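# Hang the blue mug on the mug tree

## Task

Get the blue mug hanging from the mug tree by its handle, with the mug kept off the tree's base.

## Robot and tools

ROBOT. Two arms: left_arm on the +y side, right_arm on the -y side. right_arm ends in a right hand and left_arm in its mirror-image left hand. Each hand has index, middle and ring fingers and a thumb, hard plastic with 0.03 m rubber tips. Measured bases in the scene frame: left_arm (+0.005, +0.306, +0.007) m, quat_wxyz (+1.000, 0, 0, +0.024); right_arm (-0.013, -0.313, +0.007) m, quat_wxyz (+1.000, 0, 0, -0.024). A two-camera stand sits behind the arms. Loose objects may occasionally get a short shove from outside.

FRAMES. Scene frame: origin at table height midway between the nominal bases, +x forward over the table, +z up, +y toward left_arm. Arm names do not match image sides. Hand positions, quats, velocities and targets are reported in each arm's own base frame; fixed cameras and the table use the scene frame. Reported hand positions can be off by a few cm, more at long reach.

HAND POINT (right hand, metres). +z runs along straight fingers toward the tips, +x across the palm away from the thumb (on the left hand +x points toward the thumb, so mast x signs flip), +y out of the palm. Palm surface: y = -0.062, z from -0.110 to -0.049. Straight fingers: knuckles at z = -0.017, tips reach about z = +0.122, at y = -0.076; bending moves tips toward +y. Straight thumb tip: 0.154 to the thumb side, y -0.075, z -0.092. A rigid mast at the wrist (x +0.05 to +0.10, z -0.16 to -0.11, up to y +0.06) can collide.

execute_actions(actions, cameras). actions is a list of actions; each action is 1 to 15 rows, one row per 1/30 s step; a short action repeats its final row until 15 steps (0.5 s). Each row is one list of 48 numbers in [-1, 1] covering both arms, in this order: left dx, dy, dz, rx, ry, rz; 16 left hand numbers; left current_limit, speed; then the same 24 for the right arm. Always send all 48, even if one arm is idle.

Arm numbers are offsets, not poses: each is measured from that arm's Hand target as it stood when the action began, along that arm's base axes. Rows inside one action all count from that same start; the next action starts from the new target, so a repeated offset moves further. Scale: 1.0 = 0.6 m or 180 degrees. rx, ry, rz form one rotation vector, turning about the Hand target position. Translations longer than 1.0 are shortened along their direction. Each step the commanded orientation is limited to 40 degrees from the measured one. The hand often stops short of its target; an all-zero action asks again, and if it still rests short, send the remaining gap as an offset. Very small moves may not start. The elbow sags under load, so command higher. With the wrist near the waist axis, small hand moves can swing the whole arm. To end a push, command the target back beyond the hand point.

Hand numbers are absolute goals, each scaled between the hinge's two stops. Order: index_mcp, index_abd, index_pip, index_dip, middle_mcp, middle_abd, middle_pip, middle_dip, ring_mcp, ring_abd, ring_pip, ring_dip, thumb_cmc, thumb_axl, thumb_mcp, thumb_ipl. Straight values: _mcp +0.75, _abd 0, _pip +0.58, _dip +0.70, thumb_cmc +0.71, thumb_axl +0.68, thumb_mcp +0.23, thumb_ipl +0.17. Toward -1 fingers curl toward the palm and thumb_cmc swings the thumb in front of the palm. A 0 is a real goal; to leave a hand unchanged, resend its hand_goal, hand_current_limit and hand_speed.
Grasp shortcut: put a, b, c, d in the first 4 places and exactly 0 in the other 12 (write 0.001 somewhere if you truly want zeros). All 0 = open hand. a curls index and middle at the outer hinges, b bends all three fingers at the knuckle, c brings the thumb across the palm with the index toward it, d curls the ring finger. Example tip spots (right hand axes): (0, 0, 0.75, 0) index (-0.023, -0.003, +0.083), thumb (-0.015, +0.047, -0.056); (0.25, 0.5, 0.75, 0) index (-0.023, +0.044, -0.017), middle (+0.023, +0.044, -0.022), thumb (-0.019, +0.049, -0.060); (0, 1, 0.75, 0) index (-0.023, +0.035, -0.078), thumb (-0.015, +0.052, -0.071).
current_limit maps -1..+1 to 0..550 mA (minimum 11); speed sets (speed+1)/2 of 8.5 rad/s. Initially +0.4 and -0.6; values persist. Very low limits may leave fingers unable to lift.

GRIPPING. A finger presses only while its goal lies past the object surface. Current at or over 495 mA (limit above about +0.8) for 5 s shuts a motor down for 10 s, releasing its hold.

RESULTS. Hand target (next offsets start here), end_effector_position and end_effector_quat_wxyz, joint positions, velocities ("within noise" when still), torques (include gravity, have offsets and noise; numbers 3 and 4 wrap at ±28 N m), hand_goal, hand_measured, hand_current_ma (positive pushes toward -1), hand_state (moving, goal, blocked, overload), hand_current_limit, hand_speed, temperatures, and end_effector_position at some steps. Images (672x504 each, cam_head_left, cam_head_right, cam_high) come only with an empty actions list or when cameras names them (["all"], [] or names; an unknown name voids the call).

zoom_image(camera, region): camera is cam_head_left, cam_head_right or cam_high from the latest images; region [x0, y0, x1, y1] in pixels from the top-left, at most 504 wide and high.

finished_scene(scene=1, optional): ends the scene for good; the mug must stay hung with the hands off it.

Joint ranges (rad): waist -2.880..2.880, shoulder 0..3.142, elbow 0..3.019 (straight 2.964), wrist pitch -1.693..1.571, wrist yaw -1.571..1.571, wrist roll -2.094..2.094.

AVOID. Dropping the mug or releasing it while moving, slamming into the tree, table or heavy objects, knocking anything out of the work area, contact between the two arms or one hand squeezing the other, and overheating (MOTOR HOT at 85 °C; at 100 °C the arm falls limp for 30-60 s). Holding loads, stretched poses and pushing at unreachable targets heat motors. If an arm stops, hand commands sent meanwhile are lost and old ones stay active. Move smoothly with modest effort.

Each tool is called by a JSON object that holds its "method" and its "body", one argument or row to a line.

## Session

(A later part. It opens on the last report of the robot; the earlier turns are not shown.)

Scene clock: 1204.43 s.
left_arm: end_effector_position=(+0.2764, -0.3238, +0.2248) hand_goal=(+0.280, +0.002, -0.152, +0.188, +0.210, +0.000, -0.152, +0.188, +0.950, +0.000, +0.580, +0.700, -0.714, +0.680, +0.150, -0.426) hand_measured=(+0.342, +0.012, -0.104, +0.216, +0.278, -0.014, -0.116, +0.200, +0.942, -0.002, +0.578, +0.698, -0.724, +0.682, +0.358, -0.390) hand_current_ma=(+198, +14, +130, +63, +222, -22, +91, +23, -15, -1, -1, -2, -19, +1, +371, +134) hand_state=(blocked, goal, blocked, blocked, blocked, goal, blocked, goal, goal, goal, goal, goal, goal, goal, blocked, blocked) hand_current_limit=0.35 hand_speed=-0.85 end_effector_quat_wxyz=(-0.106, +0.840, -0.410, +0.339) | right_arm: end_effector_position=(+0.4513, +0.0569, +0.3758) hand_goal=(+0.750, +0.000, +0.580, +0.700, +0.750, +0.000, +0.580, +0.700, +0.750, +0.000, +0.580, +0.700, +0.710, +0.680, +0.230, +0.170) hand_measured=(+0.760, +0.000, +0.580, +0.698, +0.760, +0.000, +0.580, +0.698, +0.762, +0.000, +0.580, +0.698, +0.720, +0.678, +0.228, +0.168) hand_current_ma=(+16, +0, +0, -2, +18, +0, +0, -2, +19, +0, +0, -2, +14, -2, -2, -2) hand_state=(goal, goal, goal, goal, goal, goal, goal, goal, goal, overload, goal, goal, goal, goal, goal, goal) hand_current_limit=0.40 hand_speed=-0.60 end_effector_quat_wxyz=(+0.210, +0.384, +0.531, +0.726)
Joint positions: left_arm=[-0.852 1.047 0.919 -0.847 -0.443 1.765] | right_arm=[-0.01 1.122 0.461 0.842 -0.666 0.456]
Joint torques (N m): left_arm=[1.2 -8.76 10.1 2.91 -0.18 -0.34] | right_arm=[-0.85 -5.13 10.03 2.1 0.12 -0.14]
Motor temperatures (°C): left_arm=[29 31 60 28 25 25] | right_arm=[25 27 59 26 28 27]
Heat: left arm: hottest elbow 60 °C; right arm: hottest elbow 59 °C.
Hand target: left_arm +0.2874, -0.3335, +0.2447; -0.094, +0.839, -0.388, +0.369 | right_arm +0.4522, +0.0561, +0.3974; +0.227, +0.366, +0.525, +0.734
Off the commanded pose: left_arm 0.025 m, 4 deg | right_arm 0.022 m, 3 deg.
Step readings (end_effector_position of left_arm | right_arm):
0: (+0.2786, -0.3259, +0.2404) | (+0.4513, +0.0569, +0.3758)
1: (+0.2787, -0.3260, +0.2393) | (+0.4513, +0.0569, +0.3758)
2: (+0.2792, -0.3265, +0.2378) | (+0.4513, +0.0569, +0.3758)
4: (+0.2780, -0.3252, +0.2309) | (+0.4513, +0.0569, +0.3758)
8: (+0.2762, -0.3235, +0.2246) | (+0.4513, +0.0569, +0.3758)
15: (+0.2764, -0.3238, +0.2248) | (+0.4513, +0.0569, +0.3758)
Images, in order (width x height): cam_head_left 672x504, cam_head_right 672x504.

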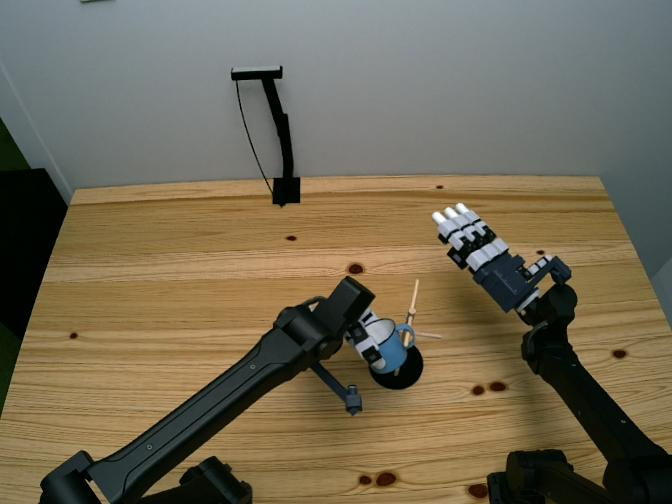

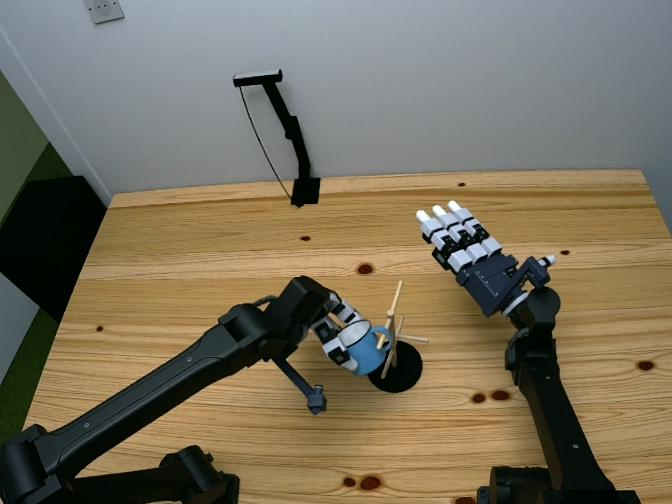

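{"method": "execute_actions", "body": {
  "actions": [
    [[0.014,-0.004,-0.03,0,0,0,0.28,0.001,-0.153,0.188,0.21,0,-0.153,0.188,0.95,0,0.58,0.7,-0.714,0.68,0.15,-0.427,0.35,-0.85,0,0,0,0,0,0,0,0,0,0,0,0,0,0,0,0,0,0,0,0,0,0,0.4,-0.6]]
  ],
  "cameras": ["cam_head_left","cam_head_right"]
}}

{"method": "zoom_image", "body": {
  "camera": "cam_head_right",
  "region": [320, 280, 430, 400]
}}

{"method": "zoom_image", "body": {
  "camera": "cam_head_left",
  "region": [340, 280, 450, 400]
}}

Scene clock: 1220.10 s.
left_arm: end_effector_position=(+0.2835, -0.3290, +0.2223) hand_goal=(+0.280, +0.002, -0.152, +0.188, +0.210, +0.000, -0.152, +0.188, +0.950, +0.000, +0.580, +0.700, -0.714, +0.680, +0.150, -0.426) hand_measured=(+0.340, +0.010, -0.110, +0.216, +0.278, -0.014, -0.116, +0.200, +0.942, -0.002, +0.578, +0.698, -0.730, +0.680, +0.358, -0.388) hand_current_ma=(+194, +12, +112, +63, +222, -22, +91, +23, -15, -1, -1, -2, -32, +1, +371, +142) hand_state=(blocked, goal, blocked, blocked, blocked, goal, blocked, goal, goal, goal, goal, goal, goal, goal, blocked, blocked) hand_current_limit=0.35 hand_speed=-0.85 end_effector_quat_wxyz=(-0.100, +0.838, -0.402, +0.355) | right_arm: end_effector_position=(+0.4513, +0.0569, +0.3758) hand_goal=(+0.750, +0.000, +0.580, +0.700, +0.750, +0.000, +0.580, +0.700, +0.750, +0.000, +0.580, +0.700, +0.710, +0.680, +0.230, +0.170) hand_measured=(+0.760, +0.000, +0.580, +0.698, +0.760, +0.000, +0.580, +0.698, +0.762, +0.000, +0.580, +0.698, +0.720, +0.678, +0.228, +0.168) hand_current_ma=(+16, +0, +0, -2, +18, +0, +0, -2, +19, +0, +0, -2, +14, -2, -2, -2) hand_state=(goal, goal, goal, goal, goal, goal, goal, goal, goal, overload, goal, goal, goal, goal, goal, goal) hand_current_limit=0.40 hand_speed=-0.60 end_effector_quat_wxyz=(+0.210, +0.384, +0.531, +0.726)
Joint positions: left_arm=[-0.847 1.052 0.9 -0.785 -0.442 1.765] | right_arm=[-0.01 1.122 0.461 0.842 -0.666 0.456]
Joint torques (N m): left_arm=[2.02 -6.65 9.31 3.14 0.03 -0.21] | right_arm=[-0.79 -5.13 10.03 2.11 0.13 -0.14]
Motor temperatures (°C): left_arm=[29 31 59 28 25 25] | right_arm=[25 27 59 26 28 27]
Heat: left arm: hottest elbow 59 °C; right arm: hottest elbow 59 °C.
Hand target: left_arm +0.2957, -0.3359, +0.2267; -0.094, +0.839, -0.388, +0.369 | right_arm +0.4522, +0.0561, +0.3974; +0.227, +0.366, +0.525, +0.734
Off the commanded pose: left_arm 0.015 m, 2 deg | right_arm 0.022 m, 3 deg.
Step readings (end_effector_position of left_arm | right_arm):
0: (+0.2764, -0.3238, +0.2248) | (+0.4513, +0.0569, +0.3758)
1: (+0.2770, -0.3244, +0.2242) | (+0.4513, +0.0569, +0.3758)
2: (+0.2786, -0.3264, +0.2239) | (+0.4513, +0.0569, +0.3758)
4: (+0.2817, -0.3278, +0.2224) | (+0.4513, +0.0569, +0.3758)
8: (+0.2833, -0.3288, +0.2223) | (+0.4513, +0.0569, +0.3758)
15: (+0.2835, -0.3290, +0.2223) | (+0.4513, +0.0569, +0.3758)
Images, in order (width x height): cam_head_left 672x504, cam_head_right 672x504.

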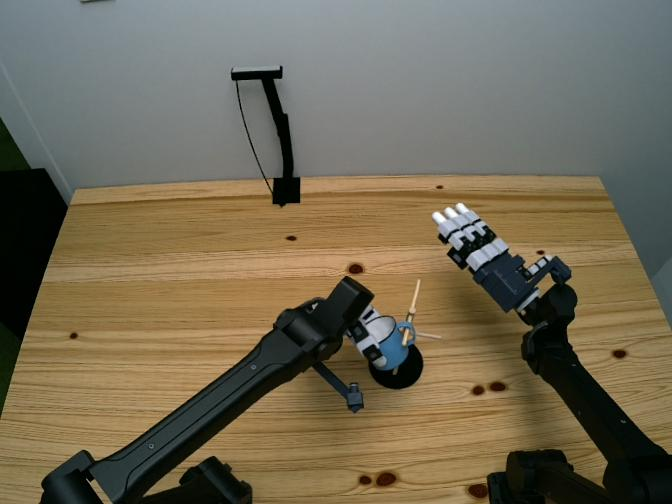

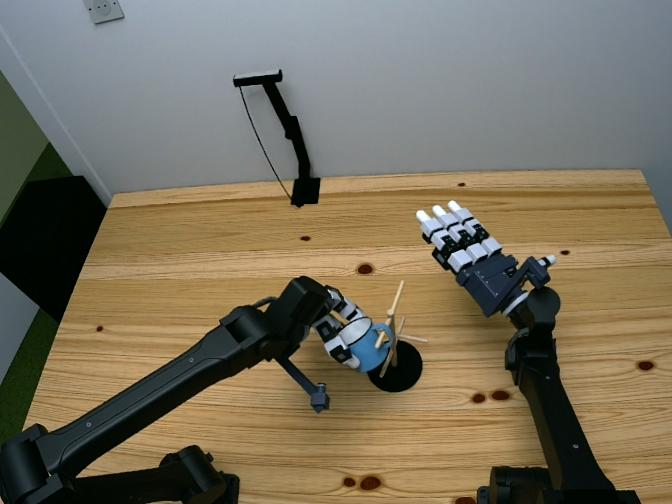

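Scaled by 4.200 from the camera's 672x504 image, which has a finer 960x720 frame.

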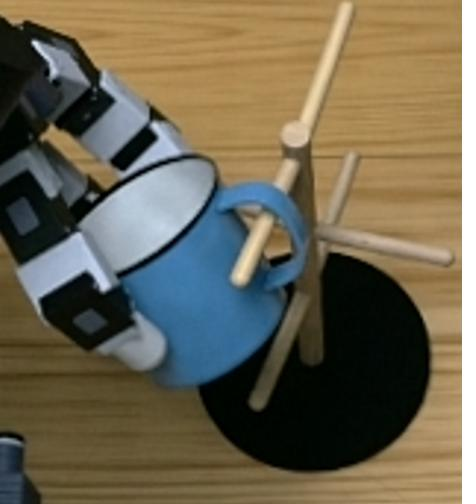

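Scaled by 4.200 from the camera's 672x504 image, which has a finer 960x720 frame.

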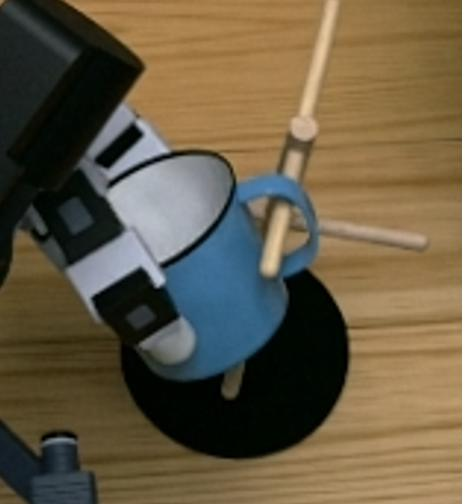

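{"method": "execute_actions", "body": {
  "actions": [
    [[0,0,0.018,0,0,0,0.32,0.001,-0.153,0.188,0.25,0,-0.153,0.188,0.95,0,0.58,0.7,-0.714,0.68,0.3,-0.427,0.3,-0.9,0,0,0,0,0,0,0,0,0,0,0,0,0,0,0,0,0,0,0,0,0,0,0.4,-0.6]],
    [[0,0,0,0,0,0,0.34,0.001,-0.153,0.188,0.28,0,-0.153,0.188,0.95,0,0.58,0.7,-0.714,0.68,0.38,-0.427,0.3,-0.93,0,0,0,0,0,0,0,0,0,0,0,0,0,0,0,0,0,0,0,0,0,0,0.4,-0.6]]
  ],
  "cameras": ["cam_head_left","cam_head_right"]
}}

{"method": "zoom_image", "body": {
  "camera": "cam_head_right",
  "region": [320, 280, 430, 400]
}}

{"method": "zoom_image", "body": {
  "camera": "cam_head_left",
  "region": [340, 280, 450, 400]
}}

Scene clock: 1241.57 s.
left_arm: end_effector_position=(+0.2833, -0.3292, +0.2223) hand_goal=(+0.340, +0.002, -0.152, +0.188, +0.280, +0.000, -0.152, +0.188, +0.950, +0.000, +0.580, +0.700, -0.714, +0.680, +0.380, -0.426) hand_measured=(+0.354, +0.010, -0.124, +0.212, +0.296, -0.014, -0.136, +0.190, +0.942, -0.002, +0.578, +0.698, -0.728, +0.680, +0.386, -0.406) hand_current_ma=(+31, +12, +63, +53, +33, -22, +29, +3, -15, -1, -1, -2, -25, +1, +10, +58) hand_state=(goal, goal, blocked, blocked, goal, goal, goal, goal, goal, goal, goal, goal, goal, goal, goal, goal) hand_current_limit=0.30 hand_speed=-0.93 end_effector_quat_wxyz=(-0.099, +0.838, -0.402, +0.354) | right_arm: end_effector_position=(+0.4513, +0.0569, +0.3758) hand_goal=(+0.750, +0.000, +0.580, +0.700, +0.750, +0.000, +0.580, +0.700, +0.750, +0.000, +0.580, +0.700, +0.710, +0.680, +0.230, +0.170) hand_measured=(+0.760, +0.000, +0.580, +0.698, +0.760, +0.000, +0.580, +0.698, +0.762, +0.000, +0.580, +0.698, +0.720, +0.678, +0.228, +0.168) hand_current_ma=(+16, +0, +0, -2, +18, +0, +0, -2, +19, +0, +0, -2, +14, -2, -2, -2) hand_state=(goal, goal, goal, goal, goal, goal, goal, goal, goal, overload, goal, goal, goal, goal, goal, goal) hand_current_limit=0.40 hand_speed=-0.60 end_effector_quat_wxyz=(+0.210, +0.384, +0.531, +0.726)
Joint positions: left_arm=[-0.847 1.052 0.9 -0.785 -0.44 1.765] | right_arm=[-0.01 1.122 0.461 0.842 -0.666 0.456]
Joint torques (N m): left_arm=[2.02 -7.18 11.14 1.92 -0.01 -0.2] | right_arm=[-0.91 -5.19 10.04 2.1 0.13 -0.14]
Motor temperatures (°C): left_arm=[29 31 60 28 25 25] | right_arm=[25 27 60 26 28 27]
Heat: left arm: hottest elbow 60 °C; right arm: hottest elbow 60 °C.
Hand target: left_arm +0.2957, -0.3359, +0.2376; -0.094, +0.839, -0.388, +0.369 | right_arm +0.4522, +0.0561, +0.3974; +0.227, +0.366, +0.525, +0.734
Off the commanded pose: left_arm 0.021 m, 2 deg | right_arm 0.022 m, 3 deg.
Step readings (end_effector_position of left_arm | right_arm):
0: (+0.2835, -0.3290, +0.2223) | (+0.4513, +0.0569, +0.3758)
1: (+0.2835, -0.3290, +0.2223) | (+0.4513, +0.0569, +0.3758)
2: (+0.2835, -0.3290, +0.2223) | (+0.4513, +0.0569, +0.3758)
4: (+0.2833, -0.3292, +0.2223) | (+0.4513, +0.0569, +0.3758)
8: (+0.2833, -0.3292, +0.2223) | (+0.4513, +0.0569, +0.3758)
15: (+0.2833, -0.3292, +0.2223) | (+0.4513, +0.0569, +0.3758)
16: (+0.2833, -0.3292, +0.2223) | (+0.4513, +0.0569, +0.3758)
17: (+0.2833, -0.3292, +0.2223) | (+0.4513, +0.0569, +0.3758)
19: (+0.2833, -0.3292, +0.2223) | (+0.4513, +0.0569, +0.3758)
23: (+0.2833, -0.3292, +0.2223) | (+0.4513, +0.0569, +0.3758)
30: (+0.2833, -0.3292, +0.2223) | (+0.4513, +0.0569, +0.3758)
Images, in order (width x height): cam_head_left 672x504, cam_head_right 672x504.

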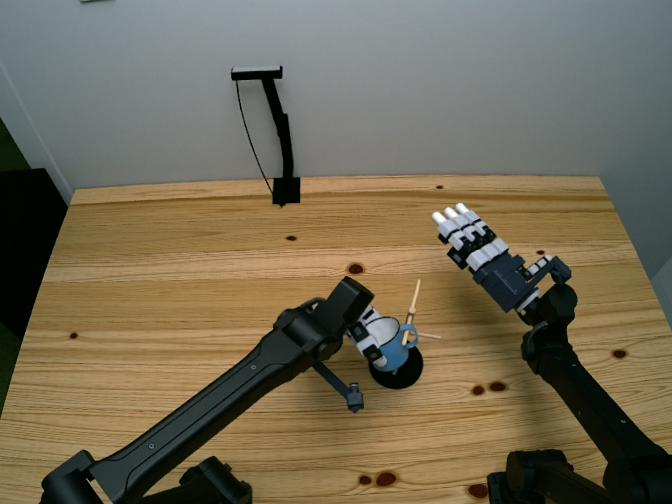

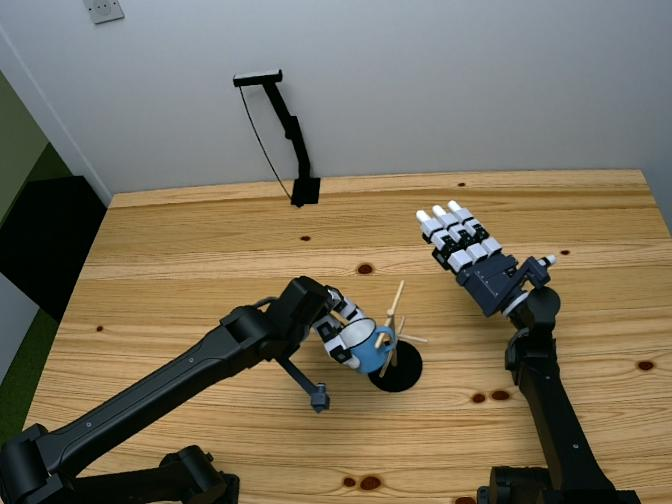

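Scaled by 4.200 from the camera's 672x504 image, which has a finer 960x720 frame.

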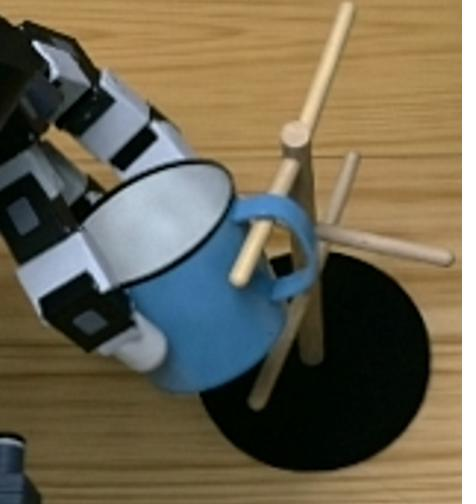

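Scaled by 4.200 from the camera's 672x504 image, which has a finer 960x720 frame.

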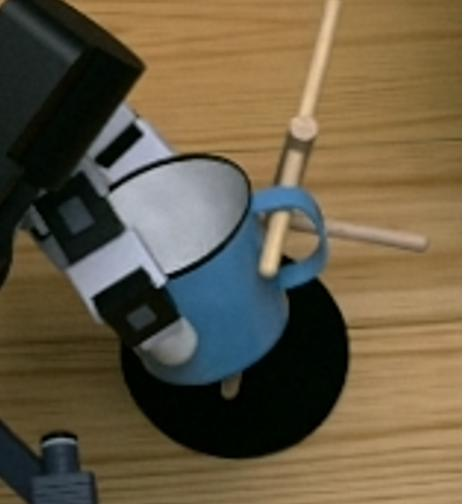

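{"method": "execute_actions", "body": {
  "actions": [
    [[0,0,0.01,0,0,0,0.39,0.001,-0.153,0.188,0.33,0,-0.153,0.188,0.95,0,0.58,0.7,-0.714,0.68,0.45,-0.427,0.3,-0.93,0,0,0,0,0,0,0,0,0,0,0,0,0,0,0,0,0,0,0,0,0,0,0.4,-0.6]],
    [[0,0,0,0,0,0,0.42,0.001,-0.153,0.188,0.36,0,-0.153,0.188,0.95,0,0.58,0.7,-0.714,0.68,0.52,-0.427,0.3,-0.93,0,0,0,0,0,0,0,0,0,0,0,0,0,0,0,0,0,0,0,0,0,0,0.4,-0.6]]
  ],
  "cameras": ["cam_head_left","cam_head_right"]
}}

{"method": "zoom_image", "body": {
  "camera": "cam_head_right",
  "region": [320, 280, 430, 400]
}}

{"method": "zoom_image", "body": {
  "camera": "cam_head_left",
  "region": [340, 280, 450, 400]
}}

Scene clock: 1261.53 s.
left_arm: end_effector_position=(+0.2830, -0.3294, +0.2223) hand_goal=(+0.420, +0.002, -0.152, +0.188, +0.360, +0.000, -0.152, +0.188, +0.950, +0.000, +0.580, +0.700, -0.714, +0.680, +0.520, -0.426) hand_measured=(+0.398, +0.000, -0.158, +0.188, +0.358, -0.006, -0.146, +0.190, +0.942, -0.002, +0.578, +0.698, -0.724, +0.680, +0.512, -0.424) hand_current_ma=(-52, -1, -9, +1, -2, -9, +9, +3, -15, -1, -1, -2, -16, +1, -17, +3) hand_state=(blocked, goal, goal, goal, goal, goal, goal, goal, goal, goal, goal, goal, goal, goal, goal, goal) hand_current_limit=0.30 hand_speed=-0.93 end_effector_quat_wxyz=(-0.098, +0.838, -0.402, +0.354) | right_arm: end_effector_position=(+0.4513, +0.0569, +0.3758) hand_goal=(+0.750, +0.000, +0.580, +0.700, +0.750, +0.000, +0.580, +0.700, +0.750, +0.000, +0.580, +0.700, +0.710, +0.680, +0.230, +0.170) hand_measured=(+0.760, +0.000, +0.580, +0.698, +0.760, +0.000, +0.580, +0.698, +0.762, +0.000, +0.580, +0.698, +0.720, +0.678, +0.228, +0.168) hand_current_ma=(+16, +0, +0, -2, +18, +0, +0, -2, +19, +0, +0, -2, +14, -2, -2, -2) hand_state=(goal, goal, goal, goal, goal, goal, goal, goal, goal, overload, goal, goal, goal, goal, goal, goal) hand_current_limit=0.40 hand_speed=-0.60 end_effector_quat_wxyz=(+0.210, +0.384, +0.531, +0.726)
Joint positions: left_arm=[-0.847 1.052 0.9 -0.785 -0.439 1.765] | right_arm=[-0.01 1.122 0.461 0.842 -0.666 0.456]
Joint torques (N m): left_arm=[2.02 -7.41 12.12 1.26 -0.08 -0.2] | right_arm=[-0.73 -5.3 10.04 2.07 0.13 -0.14]
Motor temperatures (°C): left_arm=[29 31 63 28 25 25] | right_arm=[25 27 60 26 28 27]
Heat: left arm: hottest elbow 63 °C; right arm: hottest elbow 60 °C.
Hand target: left_arm +0.2957, -0.3359, +0.2436; -0.094, +0.839, -0.388, +0.369 | right_arm +0.4522, +0.0561, +0.3974; +0.227, +0.366, +0.525, +0.734
Off the commanded pose: left_arm 0.026 m, 2 deg | right_arm 0.022 m, 3 deg.
Step readings (end_effector_position of left_arm | right_arm):
0: (+0.2833, -0.3292, +0.2223) | (+0.4513, +0.0569, +0.3758)
1: (+0.2833, -0.3292, +0.2223) | (+0.4513, +0.0569, +0.3758)
2: (+0.2833, -0.3292, +0.2223) | (+0.4513, +0.0569, +0.3758)
4: (+0.2830, -0.3294, +0.2223) | (+0.4513, +0.0569, +0.3758)
8: (+0.2830, -0.3294, +0.2223) | (+0.4513, +0.0569, +0.3758)
15: (+0.2830, -0.3294, +0.2223) | (+0.4513, +0.0569, +0.3758)
16: (+0.2830, -0.3294, +0.2223) | (+0.4513, +0.0569, +0.3758)
17: (+0.2830, -0.3294, +0.2223) | (+0.4513, +0.0569, +0.3758)
19: (+0.2830, -0.3294, +0.2223) | (+0.4513, +0.0569, +0.3758)
23: (+0.2828, -0.3296, +0.2223) | (+0.4513, +0.0569, +0.3758)
30: (+0.2828, -0.3296, +0.2223) | (+0.4513, +0.0569, +0.3758)
Images, in order (width x height): cam_head_left 672x504, cam_head_right 672x504.

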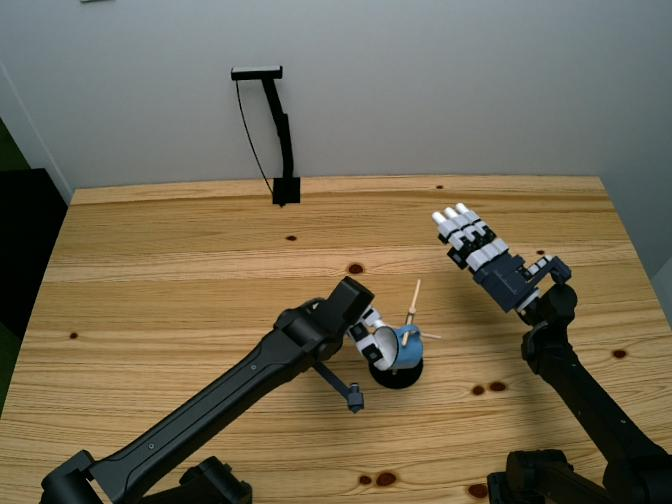

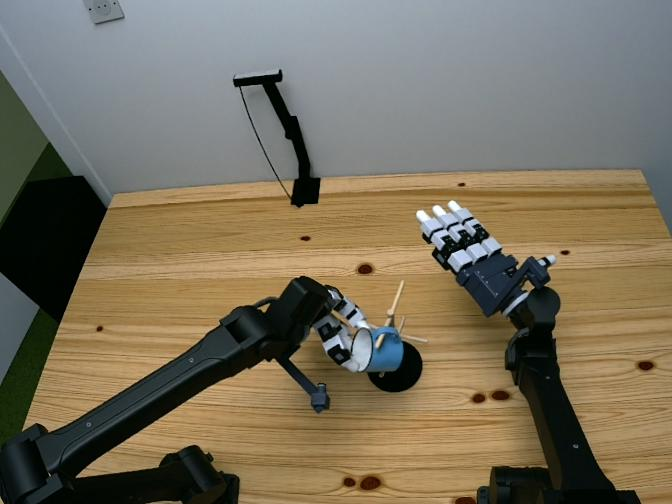

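Scaled by 4.200 from the camera's 672x504 image, which has a finer 960x720 frame.

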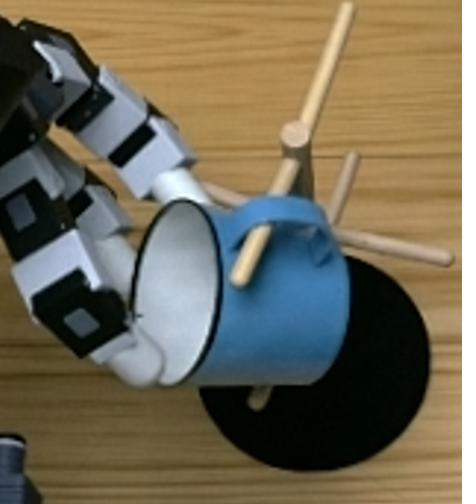

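Scaled by 4.200 from the camera's 672x504 image, which has a finer 960x720 frame.

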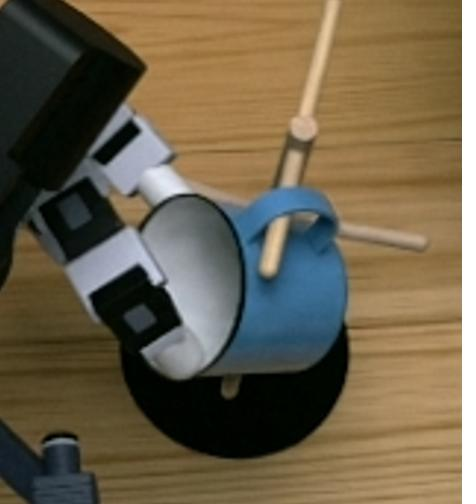

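{"method": "execute_actions", "body": {
  "actions": [
    [[0.003,0.05,0,0,0,0,0.4,0.001,-0.153,0.188,0.36,0,-0.153,0.188,0.95,0,0.58,0.7,-0.714,0.68,0.53,-0.427,0.1,-0.93,0,0,0,0,0,0,0,0,0,0,0,0,0,0,0,0,0,0,0,0,0,0,0.4,-0.6]]
  ],
  "cameras": ["cam_head_left","cam_head_right"]
}}

{"method": "zoom_image", "body": {
  "camera": "cam_head_right",
  "region": [310, 280, 430, 400]
}}

{"method": "zoom_image", "body": {
  "camera": "cam_head_left",
  "region": [330, 280, 450, 400]
}}

Scene clock: 1277.80 s.
left_arm: end_effector_position=(+0.2961, -0.3053, +0.2350) hand_goal=(+0.400, +0.002, -0.152, +0.188, +0.360, +0.000, -0.152, +0.188, +0.950, +0.000, +0.580, +0.700, -0.714, +0.680, +0.530, -0.426) hand_measured=(+0.400, +0.000, -0.154, +0.188, +0.360, -0.006, -0.146, +0.190, +0.942, -0.002, +0.578, +0.698, -0.722, +0.680, +0.522, -0.424) hand_current_ma=(+0, -1, -1, +1, +0, -8, +8, +3, -15, -1, -1, -2, -14, +1, -15, +2) hand_state=(goal, goal, goal, goal, goal, goal, goal, goal, goal, goal, goal, goal, goal, goal, goal, goal) hand_current_limit=0.10 hand_speed=-0.93 end_effector_quat_wxyz=(-0.094, +0.843, -0.389, +0.360) | right_arm: end_effector_position=(+0.4513, +0.0569, +0.3758) hand_goal=(+0.750, +0.000, +0.580, +0.700, +0.750, +0.000, +0.580, +0.700, +0.750, +0.000, +0.580, +0.700, +0.710, +0.680, +0.230, +0.170) hand_measured=(+0.760, +0.000, +0.580, +0.698, +0.760, +0.000, +0.580, +0.698, +0.762, +0.000, +0.580, +0.698, +0.720, +0.678, +0.228, +0.168) hand_current_ma=(+16, +0, +0, -2, +18, +0, +0, -2, +19, +0, +0, -2, +14, -2, -2, -2) hand_state=(goal, goal, goal, goal, goal, goal, goal, goal, goal, overload, goal, goal, goal, goal, goal, goal) hand_current_limit=0.40 hand_speed=-0.60 end_effector_quat_wxyz=(+0.210, +0.384, +0.531, +0.726)
Joint positions: left_arm=[-0.765 1.008 0.894 -0.785 -0.394 1.81] | right_arm=[-0.01 1.122 0.461 0.842 -0.666 0.456]
Joint torques (N m): left_arm=[1.14 -8.35 9.63 1.54 -0.02 -0.04] | right_arm=[-0.5 -5.3 10.07 2.17 0.12 -0.13]
Motor temperatures (°C): left_arm=[29 31 65 27 25 25] | right_arm=[25 27 60 26 28 27]
Heat: left arm: hottest elbow 65 °C; right arm: hottest elbow 60 °C.
Hand target: left_arm +0.2976, -0.3059, +0.2436; -0.094, +0.839, -0.388, +0.369 | right_arm +0.4522, +0.0561, +0.3974; +0.227, +0.366, +0.525, +0.734
Off the commanded pose: left_arm 0.009 m, 1 deg | right_arm 0.022 m, 3 deg.
Step readings (end_effector_position of left_arm | right_arm):
0: (+0.2830, -0.3294, +0.2223) | (+0.4513, +0.0569, +0.3758)
1: (+0.2827, -0.3290, +0.2229) | (+0.4513, +0.0569, +0.3758)
2: (+0.2826, -0.3275, +0.2242) | (+0.4513, +0.0569, +0.3758)
4: (+0.2888, -0.3174, +0.2276) | (+0.4513, +0.0569, +0.3758)
8: (+0.2979, -0.3049, +0.2346) | (+0.4513, +0.0569, +0.3758)
15: (+0.2962, -0.3054, +0.2351) | (+0.4513, +0.0569, +0.3758)
Images, in order (width x height): cam_head_left 672x504, cam_head_right 672x504.

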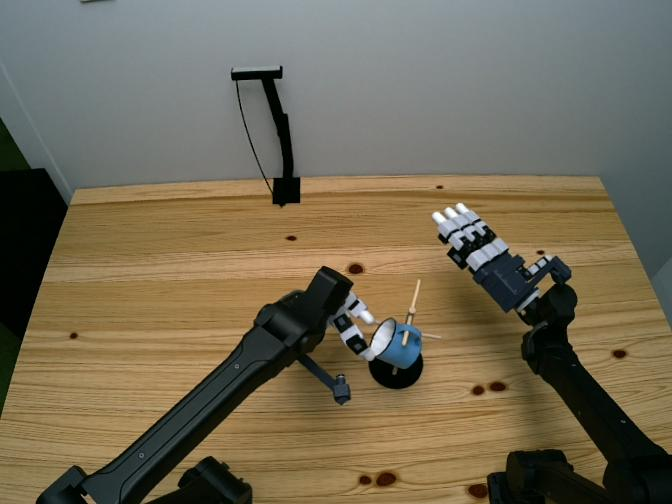

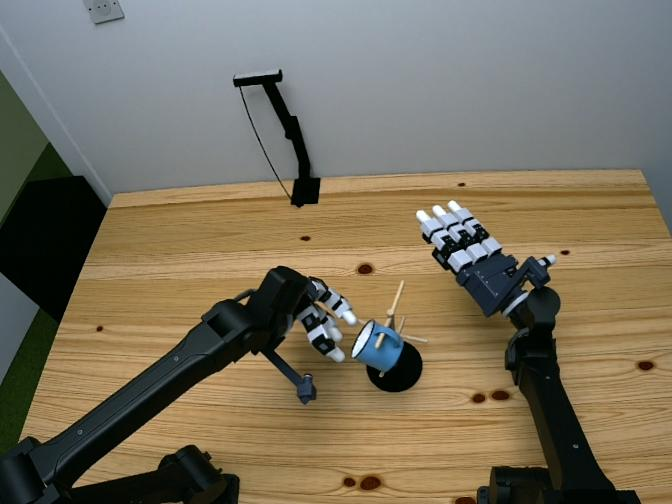

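Scaled by 4.200 from the camera's 672x504 image, which has a finer 960x720 frame.

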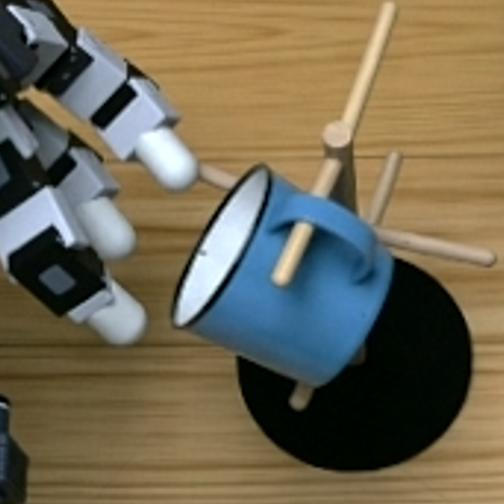

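Scaled by 4.200 from the camera's 672x504 image, which has a finer 960x720 frame.

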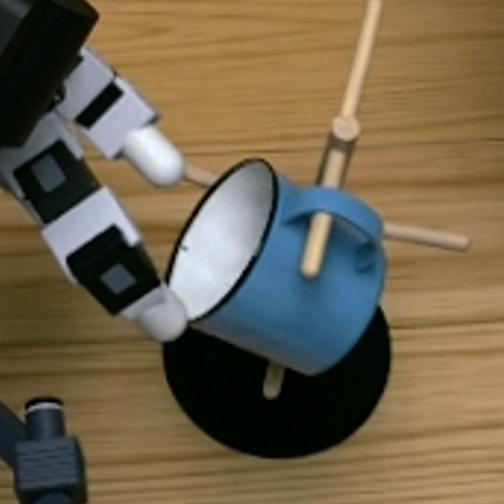

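{"method": "execute_actions", "body": {
  "actions": [
    [[-0.01,0.06,0.01,0,0,0,0.45,0.001,-0.153,0.188,0.4,0,-0.153,0.188,0.95,0,0.58,0.7,-0.714,0.68,0.55,-0.427,0.0,-0.8,0,0,0,0,0,0,0,0,0,0,0,0,0,0,0,0,0,0,0,0,0,0,0.4,-0.6]],
    [[-0.01,0.08,0.04,0,0,0,0.45,0.001,-0.153,0.188,0.4,0,-0.153,0.188,0.95,0,0.58,0.7,-0.714,0.68,0.55,-0.427,0.0,-0.8,0,0,0,0,0,0,0,0,0,0,0,0,0,0,0,0,0,0,0,0,0,0,0.4,-0.6]]
  ],
  "cameras": ["all"]
}}

{"method": "zoom_image", "body": {
  "camera": "cam_head_right",
  "region": [310, 280, 430, 400]
}}

{"method": "zoom_image", "body": {
  "camera": "cam_high",
  "region": [360, 110, 500, 260]
}}

Scene clock: 1291.60 s.
left_arm: end_effector_position=(+0.2825, -0.2204, +0.2643) hand_goal=(+0.450, +0.002, -0.152, +0.188, +0.400, +0.000, -0.152, +0.188, +0.950, +0.000, +0.580, +0.700, -0.714, +0.680, +0.550, -0.426) hand_measured=(+0.450, +0.000, -0.152, +0.188, +0.400, -0.004, -0.148, +0.190, +0.942, -0.002, +0.578, +0.698, -0.718, +0.680, +0.544, -0.424) hand_current_ma=(-1, -1, +0, +1, +0, -5, +6, +3, -14, -1, -2, -2, -6, +1, -12, +2) hand_state=(goal, goal, goal, goal, goal, goal, goal, goal, goal, goal, goal, goal, goal, goal, goal, goal) hand_current_limit=0.00 hand_speed=-0.80 end_effector_quat_wxyz=(-0.092, +0.842, -0.387, +0.365) | right_arm: end_effector_position=(+0.4513, +0.0569, +0.3758) hand_goal=(+0.750, +0.000, +0.580, +0.700, +0.750, +0.000, +0.580, +0.700, +0.750, +0.000, +0.580, +0.700, +0.710, +0.680, +0.230, +0.170) hand_measured=(+0.760, +0.000, +0.580, +0.698, +0.760, +0.000, +0.580, +0.698, +0.762, +0.000, +0.580, +0.698, +0.720, +0.678, +0.228, +0.168) hand_current_ma=(+16, +0, +0, -2, +18, +0, +0, -2, +19, +0, +0, -2, +14, -2, -2, -2) hand_state=(goal, goal, goal, goal, goal, goal, goal, goal, goal, overload, goal, goal, goal, goal, goal, goal) hand_current_limit=0.40 hand_speed=-0.60 end_effector_quat_wxyz=(+0.210, +0.384, +0.531, +0.726)
Joint positions: left_arm=[-0.545 0.799 0.849 -0.88 -0.248 1.985] | right_arm=[-0.01 1.122 0.461 0.842 -0.666 0.456]
Joint torques (N m): left_arm=[0.91 -4.01 10.97 1.16 0.07 -0.03] | right_arm=[-0.97 -5.42 10.04 2.21 0.15 -0.12]
Motor temperatures (°C): left_arm=[29 31 63 27 25 25] | right_arm=[25 27 60 26 28 27]
Heat: left arm: hottest elbow 63 °C; right arm: hottest elbow 60 °C.
Hand target: left_arm +0.2856, -0.2219, +0.2735; -0.094, +0.839, -0.388, +0.369 | right_arm +0.4522, +0.0561, +0.3974; +0.227, +0.366, +0.525, +0.734
Off the commanded pose: left_arm 0.010 m, 1 deg | right_arm 0.022 m, 3 deg.
Step readings (end_effector_position of left_arm | right_arm):
0: (+0.2961, -0.3053, +0.2350) | (+0.4513, +0.0569, +0.3758)
1: (+0.2958, -0.3034, +0.2346) | (+0.4513, +0.0569, +0.3758)
2: (+0.2923, -0.3010, +0.2342) | (+0.4513, +0.0569, +0.3758)
4: (+0.2892, -0.2875, +0.2335) | (+0.4513, +0.0569, +0.3758)
8: (+0.2904, -0.2712, +0.2416) | (+0.4513, +0.0569, +0.3758)
15: (+0.2890, -0.2706, +0.2431) | (+0.4513, +0.0569, +0.3758)
16: (+0.2888, -0.2676, +0.2432) | (+0.4513, +0.0569, +0.3758)
17: (+0.2830, -0.2645, +0.2441) | (+0.4513, +0.0569, +0.3758)
19: (+0.2823, -0.2455, +0.2489) | (+0.4513, +0.0569, +0.3758)
23: (+0.2865, -0.2207, +0.2637) | (+0.4513, +0.0569, +0.3758)
30: (+0.2828, -0.2207, +0.2646) | (+0.4513, +0.0569, +0.3758)

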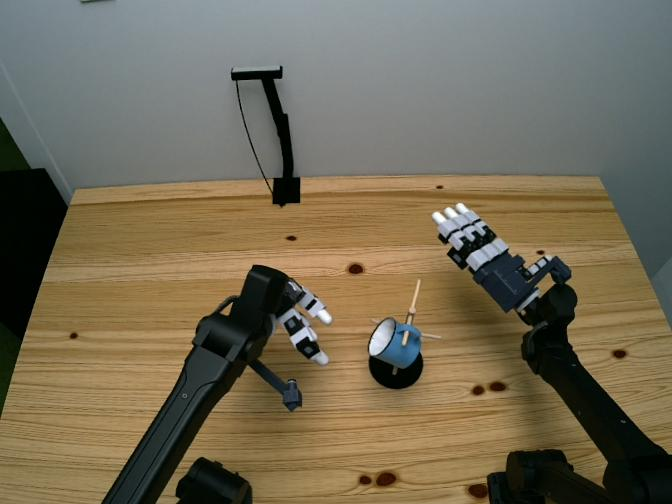

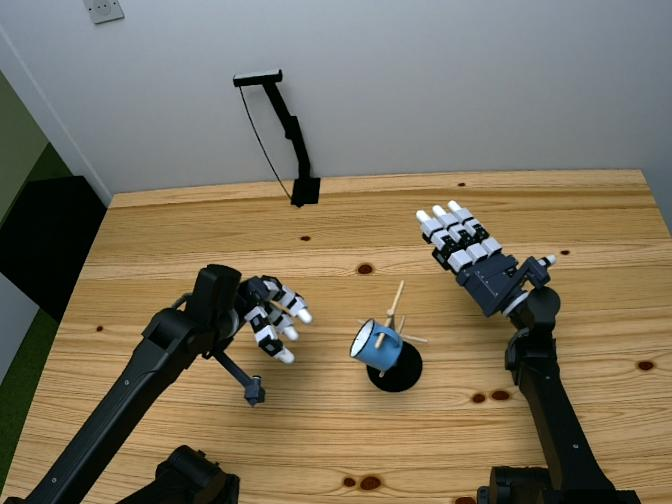

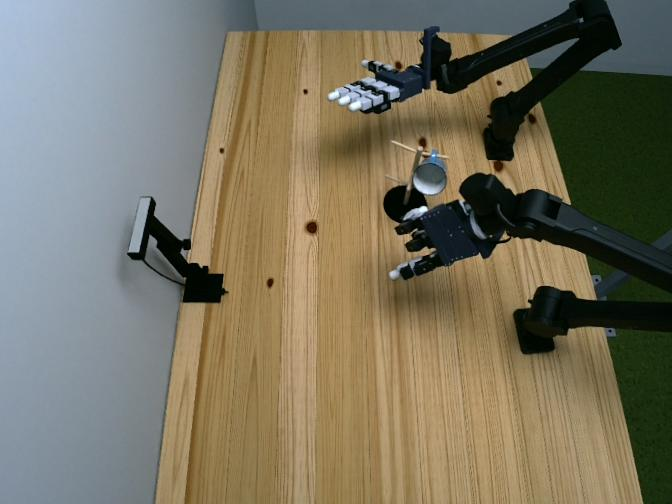

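Scaled by 4.200 from the camera's 672x504 image, which has a finer 960x720 frame.

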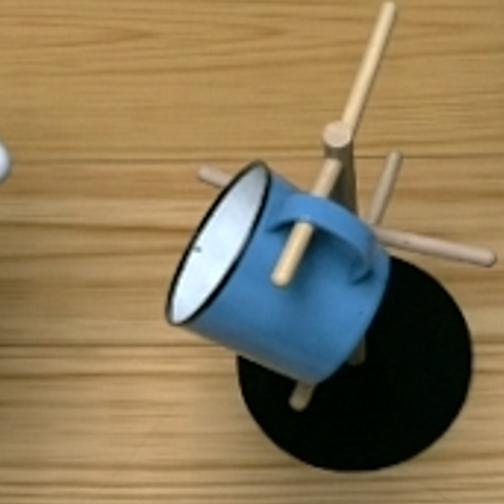

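Scaled by 3.360 from the camera's 672x504 image, which has a finer 960x720 frame.

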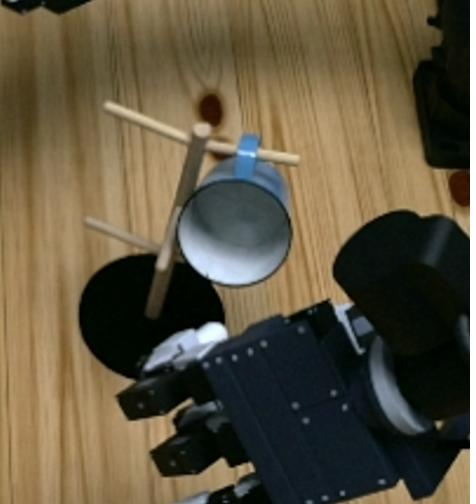

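{"method": "finished_scene", "body": {

}}

The scene is finished: the task was done.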